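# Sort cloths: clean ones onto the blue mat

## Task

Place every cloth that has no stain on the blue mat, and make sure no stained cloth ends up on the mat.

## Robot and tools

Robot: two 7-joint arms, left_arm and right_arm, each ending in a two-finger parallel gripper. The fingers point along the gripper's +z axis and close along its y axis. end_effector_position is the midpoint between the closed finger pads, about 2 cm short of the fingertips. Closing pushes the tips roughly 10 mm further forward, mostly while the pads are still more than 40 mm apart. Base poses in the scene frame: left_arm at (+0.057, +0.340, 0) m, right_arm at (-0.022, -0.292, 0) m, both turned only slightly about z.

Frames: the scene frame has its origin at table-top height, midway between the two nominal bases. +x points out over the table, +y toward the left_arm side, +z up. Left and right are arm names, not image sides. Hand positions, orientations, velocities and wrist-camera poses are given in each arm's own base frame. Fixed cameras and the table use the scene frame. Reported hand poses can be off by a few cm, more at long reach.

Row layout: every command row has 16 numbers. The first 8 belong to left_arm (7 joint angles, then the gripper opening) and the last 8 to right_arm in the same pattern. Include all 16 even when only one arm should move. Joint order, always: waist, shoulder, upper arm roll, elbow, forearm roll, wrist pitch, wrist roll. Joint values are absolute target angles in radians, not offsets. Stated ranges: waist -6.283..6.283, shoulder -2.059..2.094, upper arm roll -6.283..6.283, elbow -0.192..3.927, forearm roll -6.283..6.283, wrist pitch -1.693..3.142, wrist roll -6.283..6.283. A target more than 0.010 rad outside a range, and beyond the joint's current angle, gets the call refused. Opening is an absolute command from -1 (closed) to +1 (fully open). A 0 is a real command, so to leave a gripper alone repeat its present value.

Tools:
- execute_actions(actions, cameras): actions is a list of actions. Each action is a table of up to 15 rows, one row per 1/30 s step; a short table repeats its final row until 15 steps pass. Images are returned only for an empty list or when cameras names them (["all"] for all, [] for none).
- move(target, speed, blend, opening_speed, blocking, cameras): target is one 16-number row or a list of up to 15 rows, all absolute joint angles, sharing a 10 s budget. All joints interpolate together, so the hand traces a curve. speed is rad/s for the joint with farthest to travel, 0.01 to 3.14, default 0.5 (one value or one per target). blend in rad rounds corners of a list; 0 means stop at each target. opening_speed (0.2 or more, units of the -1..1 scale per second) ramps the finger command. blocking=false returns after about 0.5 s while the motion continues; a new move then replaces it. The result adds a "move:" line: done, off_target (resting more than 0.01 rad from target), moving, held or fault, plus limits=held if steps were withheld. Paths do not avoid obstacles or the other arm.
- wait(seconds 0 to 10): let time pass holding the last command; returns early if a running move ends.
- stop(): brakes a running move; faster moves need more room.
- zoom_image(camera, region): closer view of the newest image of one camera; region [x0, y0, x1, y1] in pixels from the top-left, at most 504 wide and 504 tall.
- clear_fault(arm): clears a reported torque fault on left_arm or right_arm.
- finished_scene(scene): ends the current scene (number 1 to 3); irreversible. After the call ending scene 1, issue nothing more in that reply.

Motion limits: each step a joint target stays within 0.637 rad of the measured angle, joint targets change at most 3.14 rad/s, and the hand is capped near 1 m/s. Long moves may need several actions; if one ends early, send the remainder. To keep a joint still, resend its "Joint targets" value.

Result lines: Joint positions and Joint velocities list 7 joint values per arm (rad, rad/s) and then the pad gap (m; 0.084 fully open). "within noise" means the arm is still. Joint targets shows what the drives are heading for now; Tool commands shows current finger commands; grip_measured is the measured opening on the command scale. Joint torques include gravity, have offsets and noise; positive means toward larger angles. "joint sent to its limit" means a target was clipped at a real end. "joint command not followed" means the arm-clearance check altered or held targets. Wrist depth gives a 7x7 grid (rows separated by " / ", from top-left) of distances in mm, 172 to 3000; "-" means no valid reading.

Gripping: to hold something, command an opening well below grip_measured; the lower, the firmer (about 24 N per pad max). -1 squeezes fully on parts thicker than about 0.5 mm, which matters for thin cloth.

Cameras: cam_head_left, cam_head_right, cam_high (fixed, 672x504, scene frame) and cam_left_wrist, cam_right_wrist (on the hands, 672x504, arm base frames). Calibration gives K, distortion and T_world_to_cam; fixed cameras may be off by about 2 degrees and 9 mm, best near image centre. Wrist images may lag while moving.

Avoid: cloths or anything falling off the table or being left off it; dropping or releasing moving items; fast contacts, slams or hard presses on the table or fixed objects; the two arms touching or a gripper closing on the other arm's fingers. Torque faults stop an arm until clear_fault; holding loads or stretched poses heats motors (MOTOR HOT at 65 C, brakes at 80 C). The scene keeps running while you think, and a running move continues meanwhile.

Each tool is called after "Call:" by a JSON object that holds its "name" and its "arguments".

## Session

Call:
{"name": "execute_actions", "arguments": {"actions": []}}

Call:
{"name": "zoom_image", "arguments": {"camera": "cam_high", "region": [150, 240, 490, 480]}}

Scene clock: 0.00 s.
left_arm: end_effector_position=(+0.4934, +0.0693, +0.2029) grip_measured=+1.00 end_effector_quat_wxyz=(-0.203, +0.461, -0.554, +0.663) | right_arm: end_effector_position=(+0.5908, +0.0641, +0.1587) grip_measured=+1.00 end_effector_quat_wxyz=(-0.149, +0.315, +0.936, +0.037)
Joint positions: left_arm=[-1.631 -0.984 2.288 0.82 1.545 -0.853 1.157 0.084] | right_arm=[-0.063 0.725 0.159 1.966 0.077 1.498 -2.437 0.084]
Joint velocities: within noise
Joint torques (N m): no reading
Motor temperatures (°C): left_arm=[34 38 39 32 36 37 34] | right_arm=[41 39 42 43 35 39 41]
Wrist depth (mm): cam_left_wrist=[- - - - - 2948 750 / - - - - - 939 654 / - - - - 1996 765 576 / - - - - 1823 684 528 / 2911 2935 - - 2228 641 481 / 2644 2816 - 2213 2062 566 438 / 2585 2634 2727 2158 1979 520 402] | cam_right_wrist=[414 408 402 395 389 384 377 / 388 381 376 372 367 363 356 / 366 360 356 353 345 340 338 / 347 343 339 335 328 324 321 / 331 327 321 319 316 310 307 / 315 309 305 302 301 296 293 / 299 295 291 288 286 285 281]
Joint targets: left_arm=[-1.631 -0.984 2.288 0.820 1.545 -0.853 1.157] | right_arm=[-0.063 0.725 0.159 1.966 0.077 1.498 -2.437]
Tool commands: left_gripper/opening=+1.0 right_gripper/opening=+1.0
camera_calibration:
cam_left_wrist: T_world_to_cam=[[-0.298614, -0.278305, -0.912894, 0.375141], [0.541428, 0.73831, -0.402186, -0.155349], [0.78593, -0.614365, -0.0697878, -0.206757], [0, 0, 0, 1]] pos_world=[0.358629, 0.0920751, 0.265555]
cam_right_wrist: T_world_to_cam=[[0.625353, 0.77852, -0.053285, -0.374868], [0.702511, -0.591395, -0.395892, -0.228202], [-0.339722, 0.210139, -0.91675, 0.463968], [0, 0, 0, 1]] pos_world=[0.55236, 0.0593868, 0.315025]

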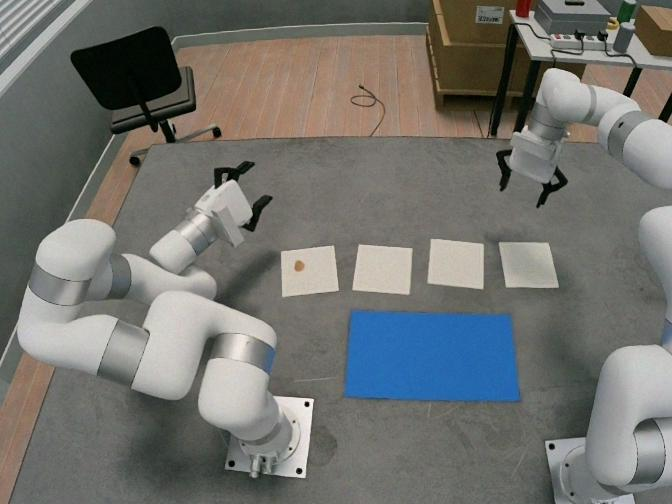

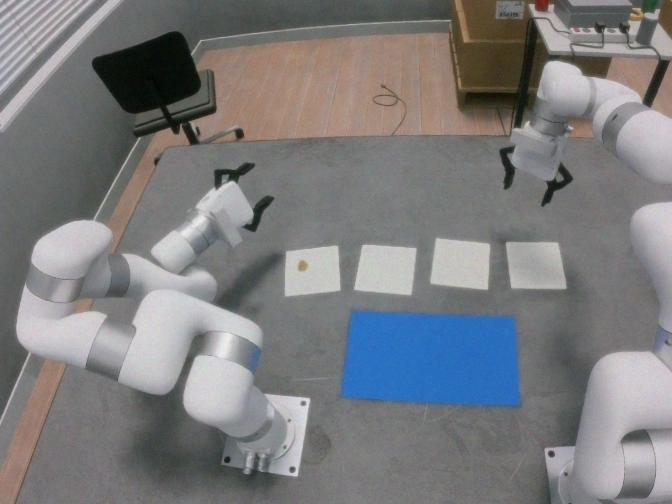

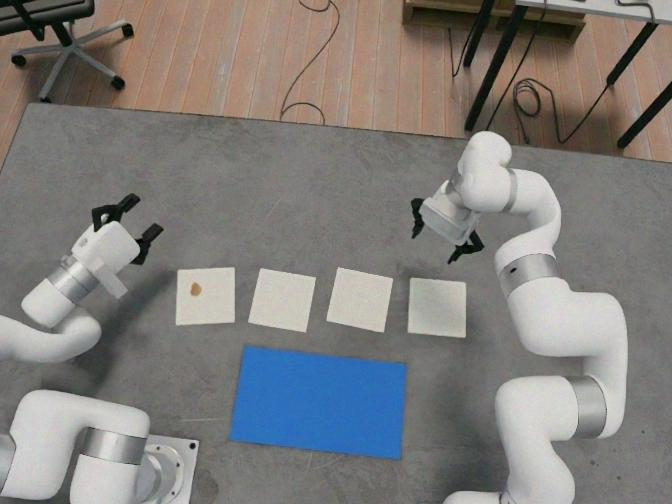

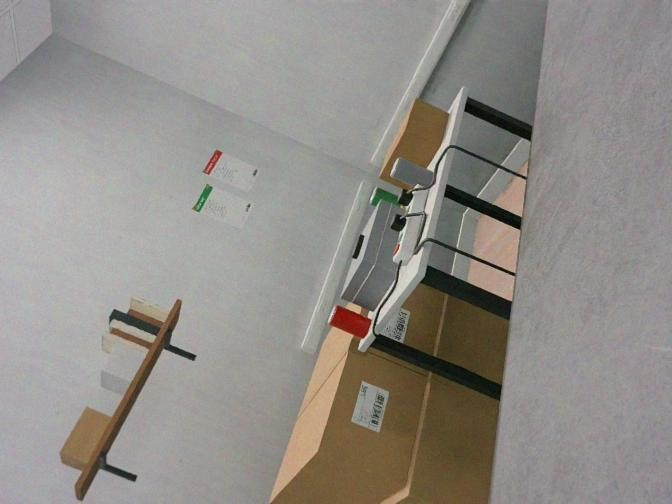

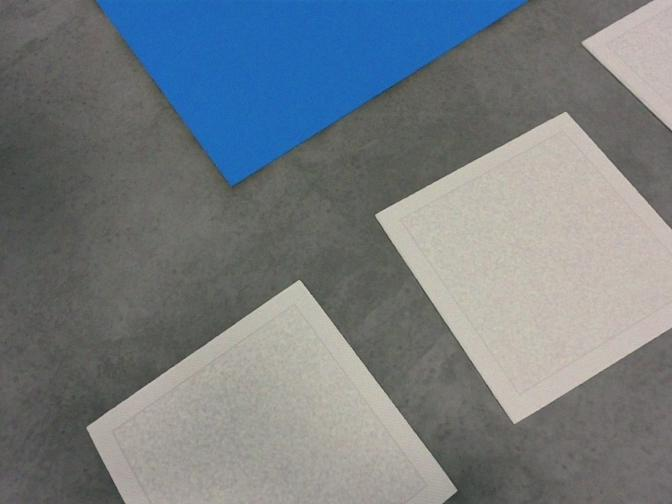

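Scaled by 1.482 from the camera's 672x504 image, which has a finer 960x720 frame.

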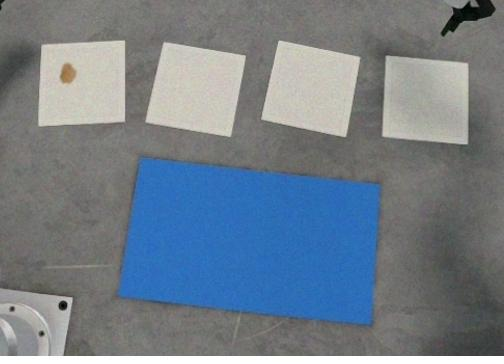

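Call:
{"name": "move", "arguments": {"target": [[-0.5174, -0.1869, 0, 0.8031, 0, 0.9900, -2.1, -0.1, 0.0999, -0.0356, 0, 0.9641, 0, 0.9997, -4.554, -0.1],[-0.5174, 0.0724, 0, 0.6521, 0, 0.58, -2.1, -0.1, 0.0999, 0.1978, 0, 0.8226, 0, 0.6237, -4.554, -0.1],[-0.5174, 0.1782, 0, 0.6416, 0, 0.4635, -2.1, -0.1, 0.0999, 0.2911, 0, 0.8121, 0, 0.5210, -4.554, -0.1],[-0.5174, 0.1782, 0, 0.6416, 0, 0.4635, -2.1, -1, 0.0999, 0.2911, 0, 0.8121, 0, 0.5210, -4.554, -1],[-0.5174, -0.1869, 0, 0.8031, 0, 0.9900, -2.1, -1, 0.0999, -0.0356, 0, 0.9641, 0, 0.9997, -4.554, -1]], "speed": [1.8, 0.8, 0.3, 0.5, 0.7], "opening_speed": 3, "blend": [0.1, 0.03, 0, 0, 0], "cameras": ["cam_head_left", "cam_head_right", "cam_high"]}}

Call:
{"name": "zoom_image", "arguments": {"camera": "cam_head_right", "region": [335, 220, 425, 290]}}

Call:
{"name": "zoom_image", "arguments": {"camera": "cam_head_right", "region": [510, 220, 600, 290]}}

Call:
{"name": "zoom_image", "arguments": {"camera": "cam_head_left", "region": [505, 220, 595, 290]}}

Scene clock: 49.10 s.
left_arm: end_effector_position=(+0.3494, -0.1988, +0.1900) grip_measured=-0.97 end_effector_quat_wxyz=(+0.000, +0.703, +0.711, +0.000) | right_arm: end_effector_position=(+0.4458, +0.0447, +0.1902) grip_measured=-0.96 end_effector_quat_wxyz=(+0.000, +0.686, -0.727, +0.000)
Joint positions: left_arm=[-0.517 -0.187 0 0.803 0 0.99 -2.1 0.001] | right_arm=[0.1 -0.036 0 0.964 0 1 -4.554 0.002]
Joint torques (N m): left_arm=[-4.63 -16.95 -2.07 13.22 -1.4 -0.55 -1.62] | right_arm=[5.07 -23.54 0.98 20.84 -2.37 -0.62 -0.83]
Wrist depth (mm): cam_left_wrist=[319 322 323 325 327 330 335 / 316 320 322 323 325 327 333 / 315 317 320 321 323 325 330 / 312 315 318 320 322 326 328 / 310 312 316 319 321 323 327 / 308 310 312 - 318 320 323 / 306 308 310 199 317 319 321] | cam_right_wrist=[340 339 337 336 335 333 332 / 336 334 333 332 331 329 327 / 332 331 329 329 327 326 324 / 329 328 326 325 324 323 321 / 326 324 323 322 321 319 317 / 321 320 320 318 - 315 314 / 317 317 315 315 314 312 311]
Joint targets: left_arm=[-0.517 -0.187 0.000 0.803 0.000 0.990 -2.100] | right_arm=[0.100 -0.036 0.000 0.964 0.000 1.000 -4.554]
move: done
Images, in order (width x height): cam_head_left 672x504, cam_head_right 672x504, cam_high 672x504.

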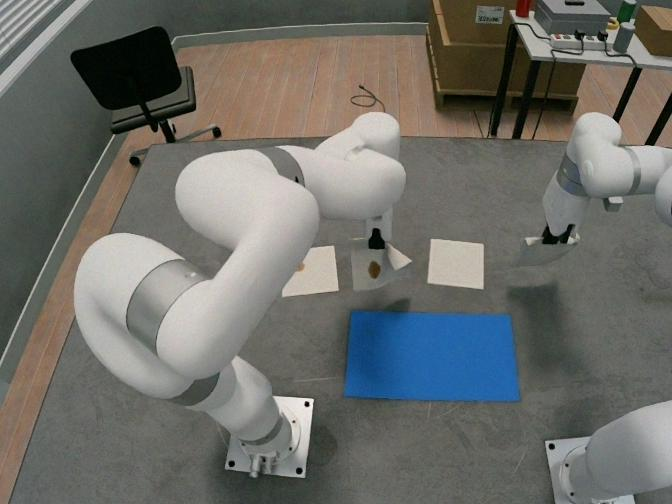

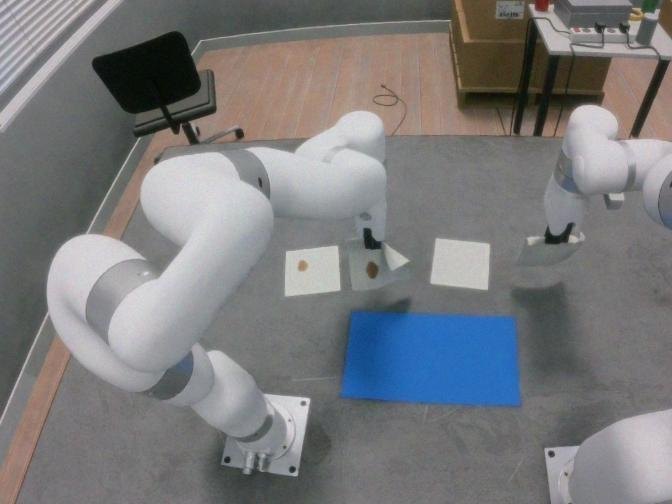

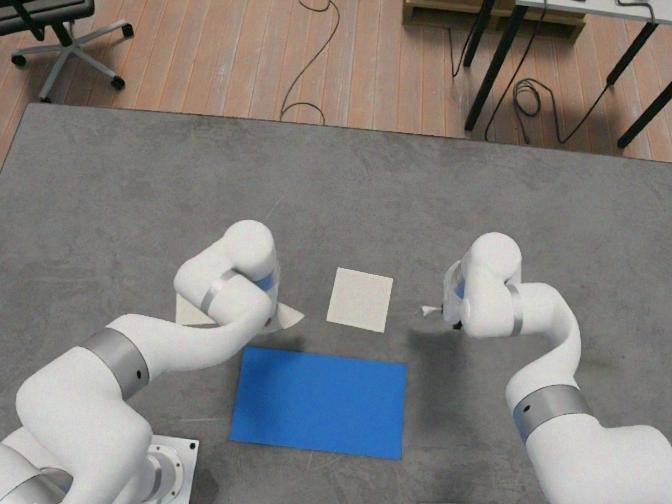

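Scaled by 5.600 from the camera's 672x504 image, which has a finer 960x720 frame.

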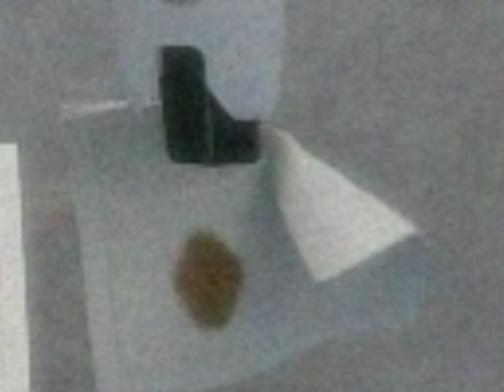

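Scaled by 5.600 from the camera's 672x504 image, which has a finer 960x720 frame.

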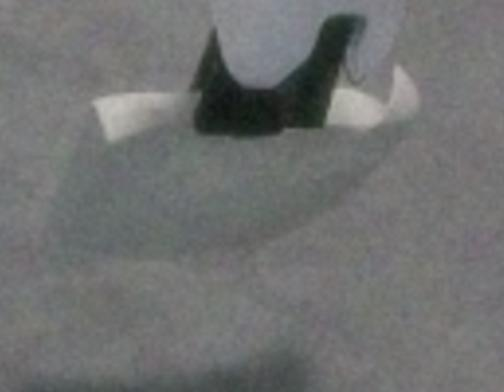

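Scaled by 5.600 from the camera's 672x504 image, which has a finer 960x720 frame.

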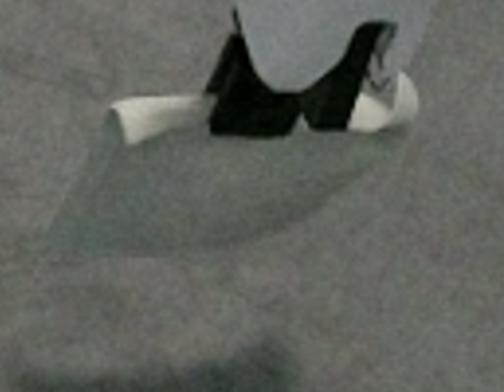

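Call:
{"name": "move", "arguments": {"target": [[-0.4487, 0.0601, 0, 0.9512, 0, 0.8911, -2.032, -1, 0.3256, -0.0971, 0, 0.6016, 0, 0.6987, -4.328, -1],[-0.5021, 0.1943, 0, 0.6962, 0, 0.5016, -2.085, -1, 0.7416, -0.1154, 0, 0.2970, 0, 0.4124, -3.912, -1],[-0.5021, 0.1943, 0, 0.6962, 0, 0.5016, -2.085, -0.3, 0.7416, -0.1154, 0, 0.2970, 0, 0.4124, -3.912, -0.3],[-0.5021, 0.018, 0, 0.7334, 0, 0.7154, -2.085, -0.3, 0.7416, -0.3677, 0, 0.3470, 0, 0.7147, -3.912, -0.3],[-0.2, 0.018, 0, 0.7334, 0, 0.7154, -2.085, -0.1, 0.4606, 0.3698, 0, 1.0788, 0, 0.7066, -4.193, -0.1]], "speed": [0.8, 0.8, 0.5, 1.0, 1.2], "opening_speed": 3, "blend": [0.05, 0, 0, 0.1, 0], "cameras": ["cam_high"]}}

Call:
{"name": "move", "arguments": {"target": [[-0.1, 0.018, 0, 0.7334, 0, 0.7154, -2.085, -0.1, 0.4606, 0.4493, 0, 1.0683, 0, 0.6190, -4.193, -0.1],[-0.1, 0.018, 0, 0.7334, 0, 0.7154, -2.085, -0.1, 0.4606, 0.4493, 0, 1.0683, 0, 0.6190, -4.193, -1],[-0.1, 0.018, 0, 0.7334, 0, 0.7154, -2.085, -0.1, 0.4606, 0.1702, 0, 1.2132, 0, 1.0430, -4.193, -1]], "speed": [0.3, 0.5, 0.7], "opening_speed": 3, "cameras": ["cam_head_left", "cam_head_right", "cam_high"]}}

Call:
{"name": "zoom_image", "arguments": {"camera": "cam_head_right", "region": [415, 215, 515, 295]}}

Call:
{"name": "zoom_image", "arguments": {"camera": "cam_high", "region": [200, 240, 440, 480]}}

Scene clock: 72.60 s.
left_arm: end_effector_position=(+0.4086, -0.0828, +0.0998) grip_measured=-0.11 end_effector_quat_wxyz=(+0.000, +0.588, +0.809, +0.000) | right_arm: end_effector_position=(+0.4598, +0.2281, +0.0604) grip_measured=-0.11 end_effector_quat_wxyz=(-0.001, +0.686, -0.728, +0.000)
Joint positions: left_arm=[-0.2 0.018 0 0.733 0 0.715 -2.085 0.039] | right_arm=[0.461 0.37 0 1.079 0 0.707 -4.193 0.039]
Joint torques (N m): left_arm=[3.82 -19.78 0.95 11.93 -0.12 -0.41 -1.75] | right_arm=[-5.2 -23.3 1.9 18.74 2.2 -2.93 -1.49]
Wrist depth (mm): cam_left_wrist=[229 231 233 235 237 239 241 / 227 229 231 233 235 237 239 / 226 228 228 229 231 234 237 / 225 226 226 228 230 232 236 / 223 225 225 226 228 229 234 / 222 224 222 224 226 228 232 / 220 222 221 223 224 226 231] | cam_right_wrist=[204 203 202 201 200 199 198 / 201 200 199 198 197 196 196 / 199 198 197 196 195 194 193 / 197 196 195 194 193 192 192 / 194 191 190 190 189 190 190 / 193 189 188 188 187 188 187 / 190 187 186 186 185 186 186]
Joint targets: left_arm=[-0.200 0.018 0.000 0.733 0.000 0.715 -2.085] | right_arm=[0.461 0.370 0.000 1.079 0.000 0.707 -4.193]
move: done
Images, in order (width x height): cam_high 672x504.

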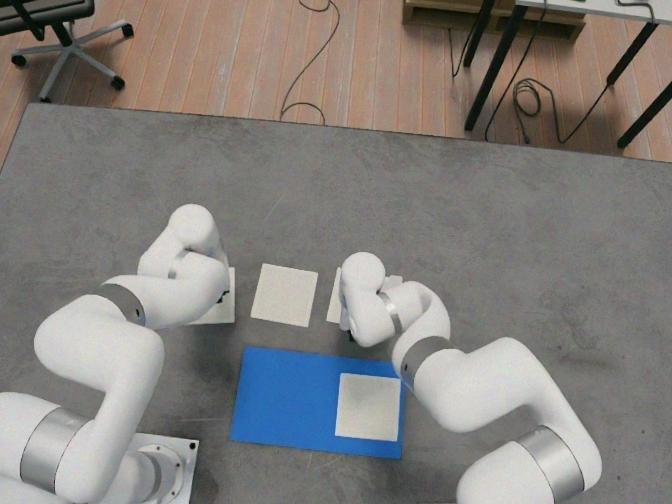

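Scene clock: 75.10 s.
left_arm: end_effector_position=(+0.4148, -0.0416, +0.0998) grip_measured=-0.11 end_effector_quat_wxyz=(+0.000, +0.547, +0.837, +0.000) | right_arm: end_effector_position=(+0.4589, +0.2277, +0.1898) grip_measured=-0.96 end_effector_quat_wxyz=(+0.000, +0.686, -0.728, +0.000)
Joint positions: left_arm=[-0.1 0.018 0 0.733 0 0.715 -2.085 0.039] | right_arm=[0.461 0.17 0 1.213 0 1.043 -4.193 0.002]
Joint torques (N m): left_arm=[3.92 -19.13 0.39 11.86 -0.21 -0.49 -1.64] | right_arm=[4.86 -28.83 1.4 20.94 2.23 -0.6 -0.77]
Wrist depth (mm): cam_left_wrist=[229 231 233 235 237 239 240 / 228 230 231 234 235 237 238 / 226 228 229 231 233 235 237 / 225 226 226 229 232 234 235 / 223 225 224 226 228 230 234 / 221 223 222 224 226 229 232 / 220 220 221 222 225 228 230] | cam_right_wrist=[339 338 337 335 334 332 331 / 335 334 332 331 330 329 327 / 331 330 329 327 327 325 324 / 328 326 325 324 323 321 319 / 325 322 323 321 225 318 316 / 321 319 318 318 183 - 312 / 317 316 315 315 - 311 310]
Joint targets: left_arm=[-0.100 0.018 0.000 0.733 0.000 0.715 -2.085] | right_arm=[0.461 0.170 0.000 1.213 0.000 1.043 -4.193]
move: done
Images, in order (width x height): cam_head_left 672x504, cam_head_right 672x504, cam_high 672x504.

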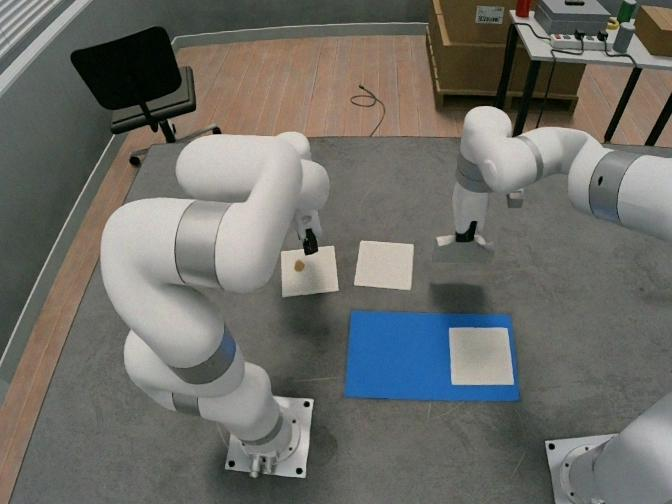

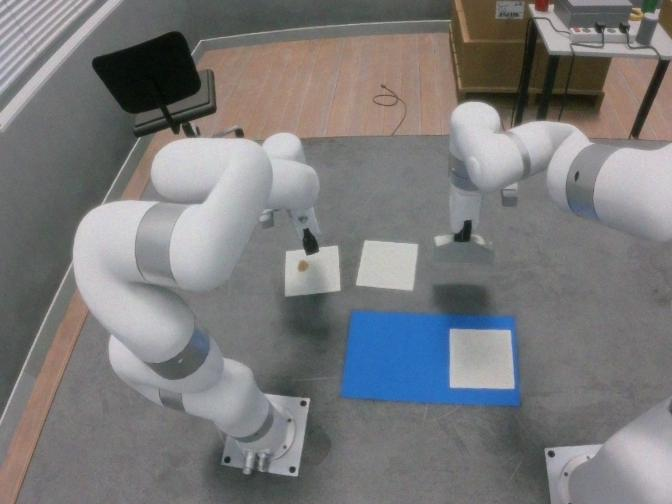

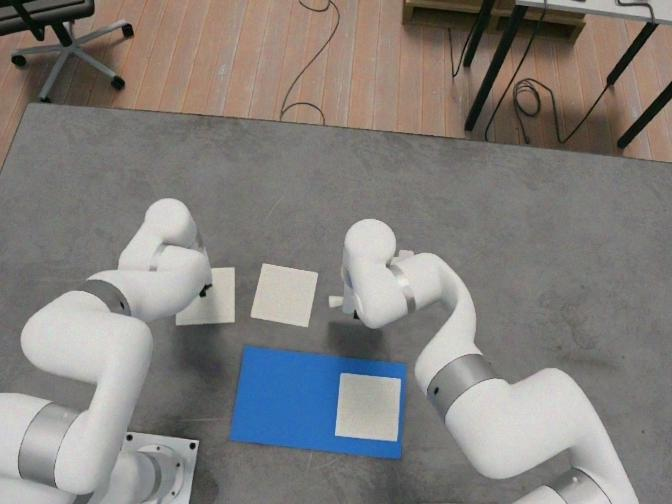

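Scaled by 5.040 from the camera's 672x504 image, which has a finer 960x720 frame.

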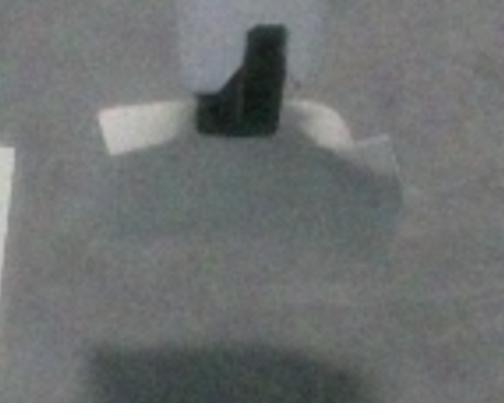

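Scaled by 2.100 from the camera's 672x504 image, which has a finer 960x720 frame.

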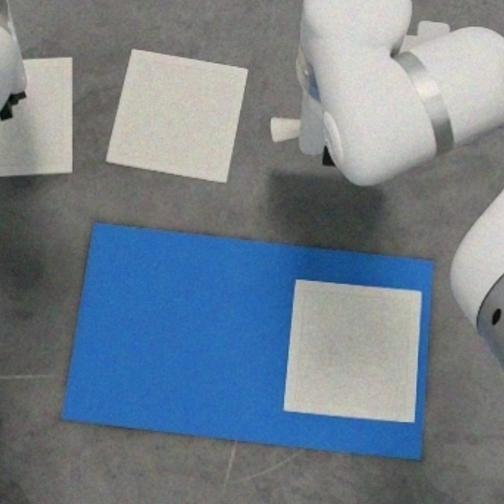

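Call:
{"name": "move", "arguments": {"target": [[-0.1, 0.018, 0, 0.7334, 0, 0.7154, -2.085, -0.1, 0.6817, 0.1529, 0, 0.9046, 0, 0.7517, -3.972, -1],[-0.1, 0.018, 0, 0.7334, 0, 0.7154, -2.085, -0.1, 0.9950, 0.2224, 0, 0.7380, 0, 0.5153, -3.659, -1],[-0.1, 0.018, 0, 0.7334, 0, 0.7154, -2.085, -0.1, 0.9950, 0.2224, 0, 0.7380, 0, 0.5153, -3.659, -0.3],[-0.1, 0.018, 0, 0.7334, 0, 0.7154, -2.085, -0.1, 0.9950, 0.0515, 0, 0.7743, 0, 0.7228, -3.659, -0.3],[-0.1, 0.018, 0, 0.7334, 0, 0.7154, -2.085, -0.1, 0.4, 0.0515, 0, 0.7743, 0, 0.7228, -3.659, -0.3]], "speed": [0.8, 0.8, 0.5, 0.8, 1.2], "opening_speed": 3, "blend": [0.05, 0, 0, 0.1, 0], "cameras": ["cam_head_left", "cam_high"]}}

Call:
{"name": "zoom_image", "arguments": {"camera": "cam_high", "region": [200, 240, 440, 480]}}

Scene clock: 97.83 s.
left_arm: end_effector_position=(+0.4148, -0.0416, +0.0998) grip_measured=-0.11 end_effector_quat_wxyz=(+0.000, +0.547, +0.837, +0.000) | right_arm: end_effector_position=(+0.3944, +0.1668, +0.0998) grip_measured=-0.32 end_effector_quat_wxyz=(+0.000, -0.443, +0.897, +0.000)
Joint positions: left_arm=[-0.1 0.018 0 0.733 0 0.715 -2.085 0.039] | right_arm=[0.4 0.051 0 0.774 0 0.723 -3.659 0.03]
Joint torques (N m): left_arm=[3.87 -14.94 -2.27 11.83 -0.36 -1.47 -0.31] | right_arm=[-5.11 -23.58 2.12 18.01 2.04 -0.73 1.1]
Wrist depth (mm): cam_left_wrist=[229 231 233 235 237 239 241 / 228 230 231 233 235 237 239 / 226 228 230 231 234 235 237 / 225 226 226 229 232 234 236 / 223 225 224 226 228 230 234 / 222 223 222 224 226 229 232 / 220 221 221 223 224 228 230] | cam_right_wrist=[245 244 243 242 241 240 239 / 243 241 240 240 238 238 236 / 240 239 237 236 236 234 231 / 237 236 235 234 233 231 229 / 235 234 233 232 230 228 226 / 232 231 230 229 228 226 224 / 229 228 227 227 226 224 222]
Joint targets: left_arm=[-0.100 0.018 0.000 0.733 0.000 0.715 -2.085] | right_arm=[0.400 0.051 0.000 0.774 0.000 0.723 -3.659]
move: done
Images, in order (width x height): cam_head_left 672x504, cam_high 672x504.

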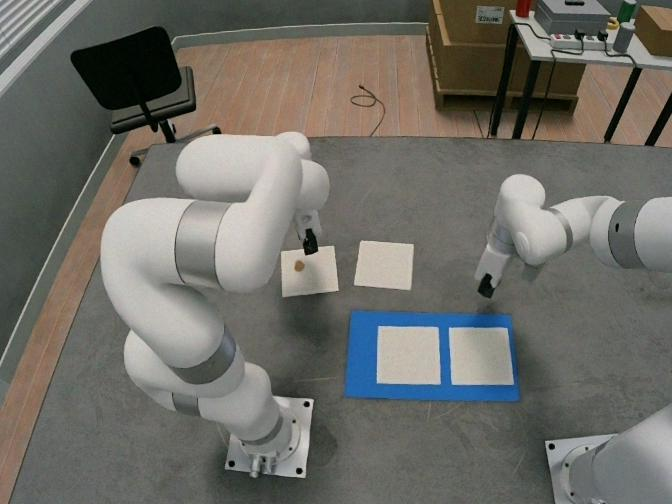

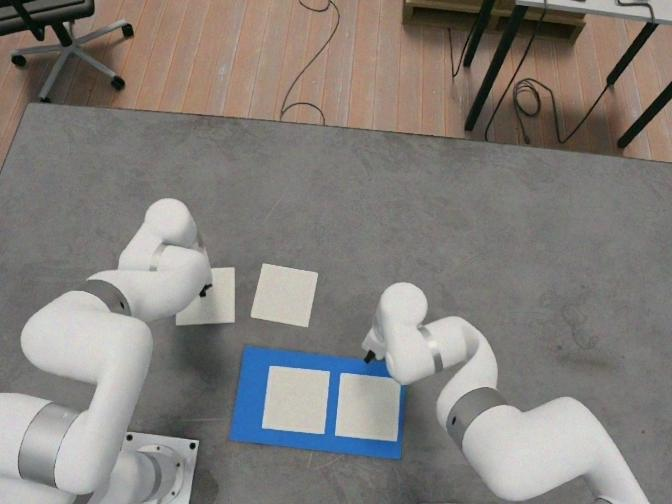

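Scaled by 2.100 from the camera's 672x504 image, which has a finer 960x720 frame.

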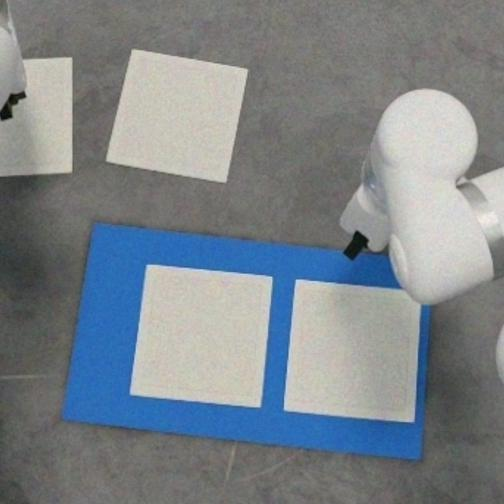

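Call:
{"name": "finished_scene", "arguments": {"scene": 3}}

The scene is finished: the task was done.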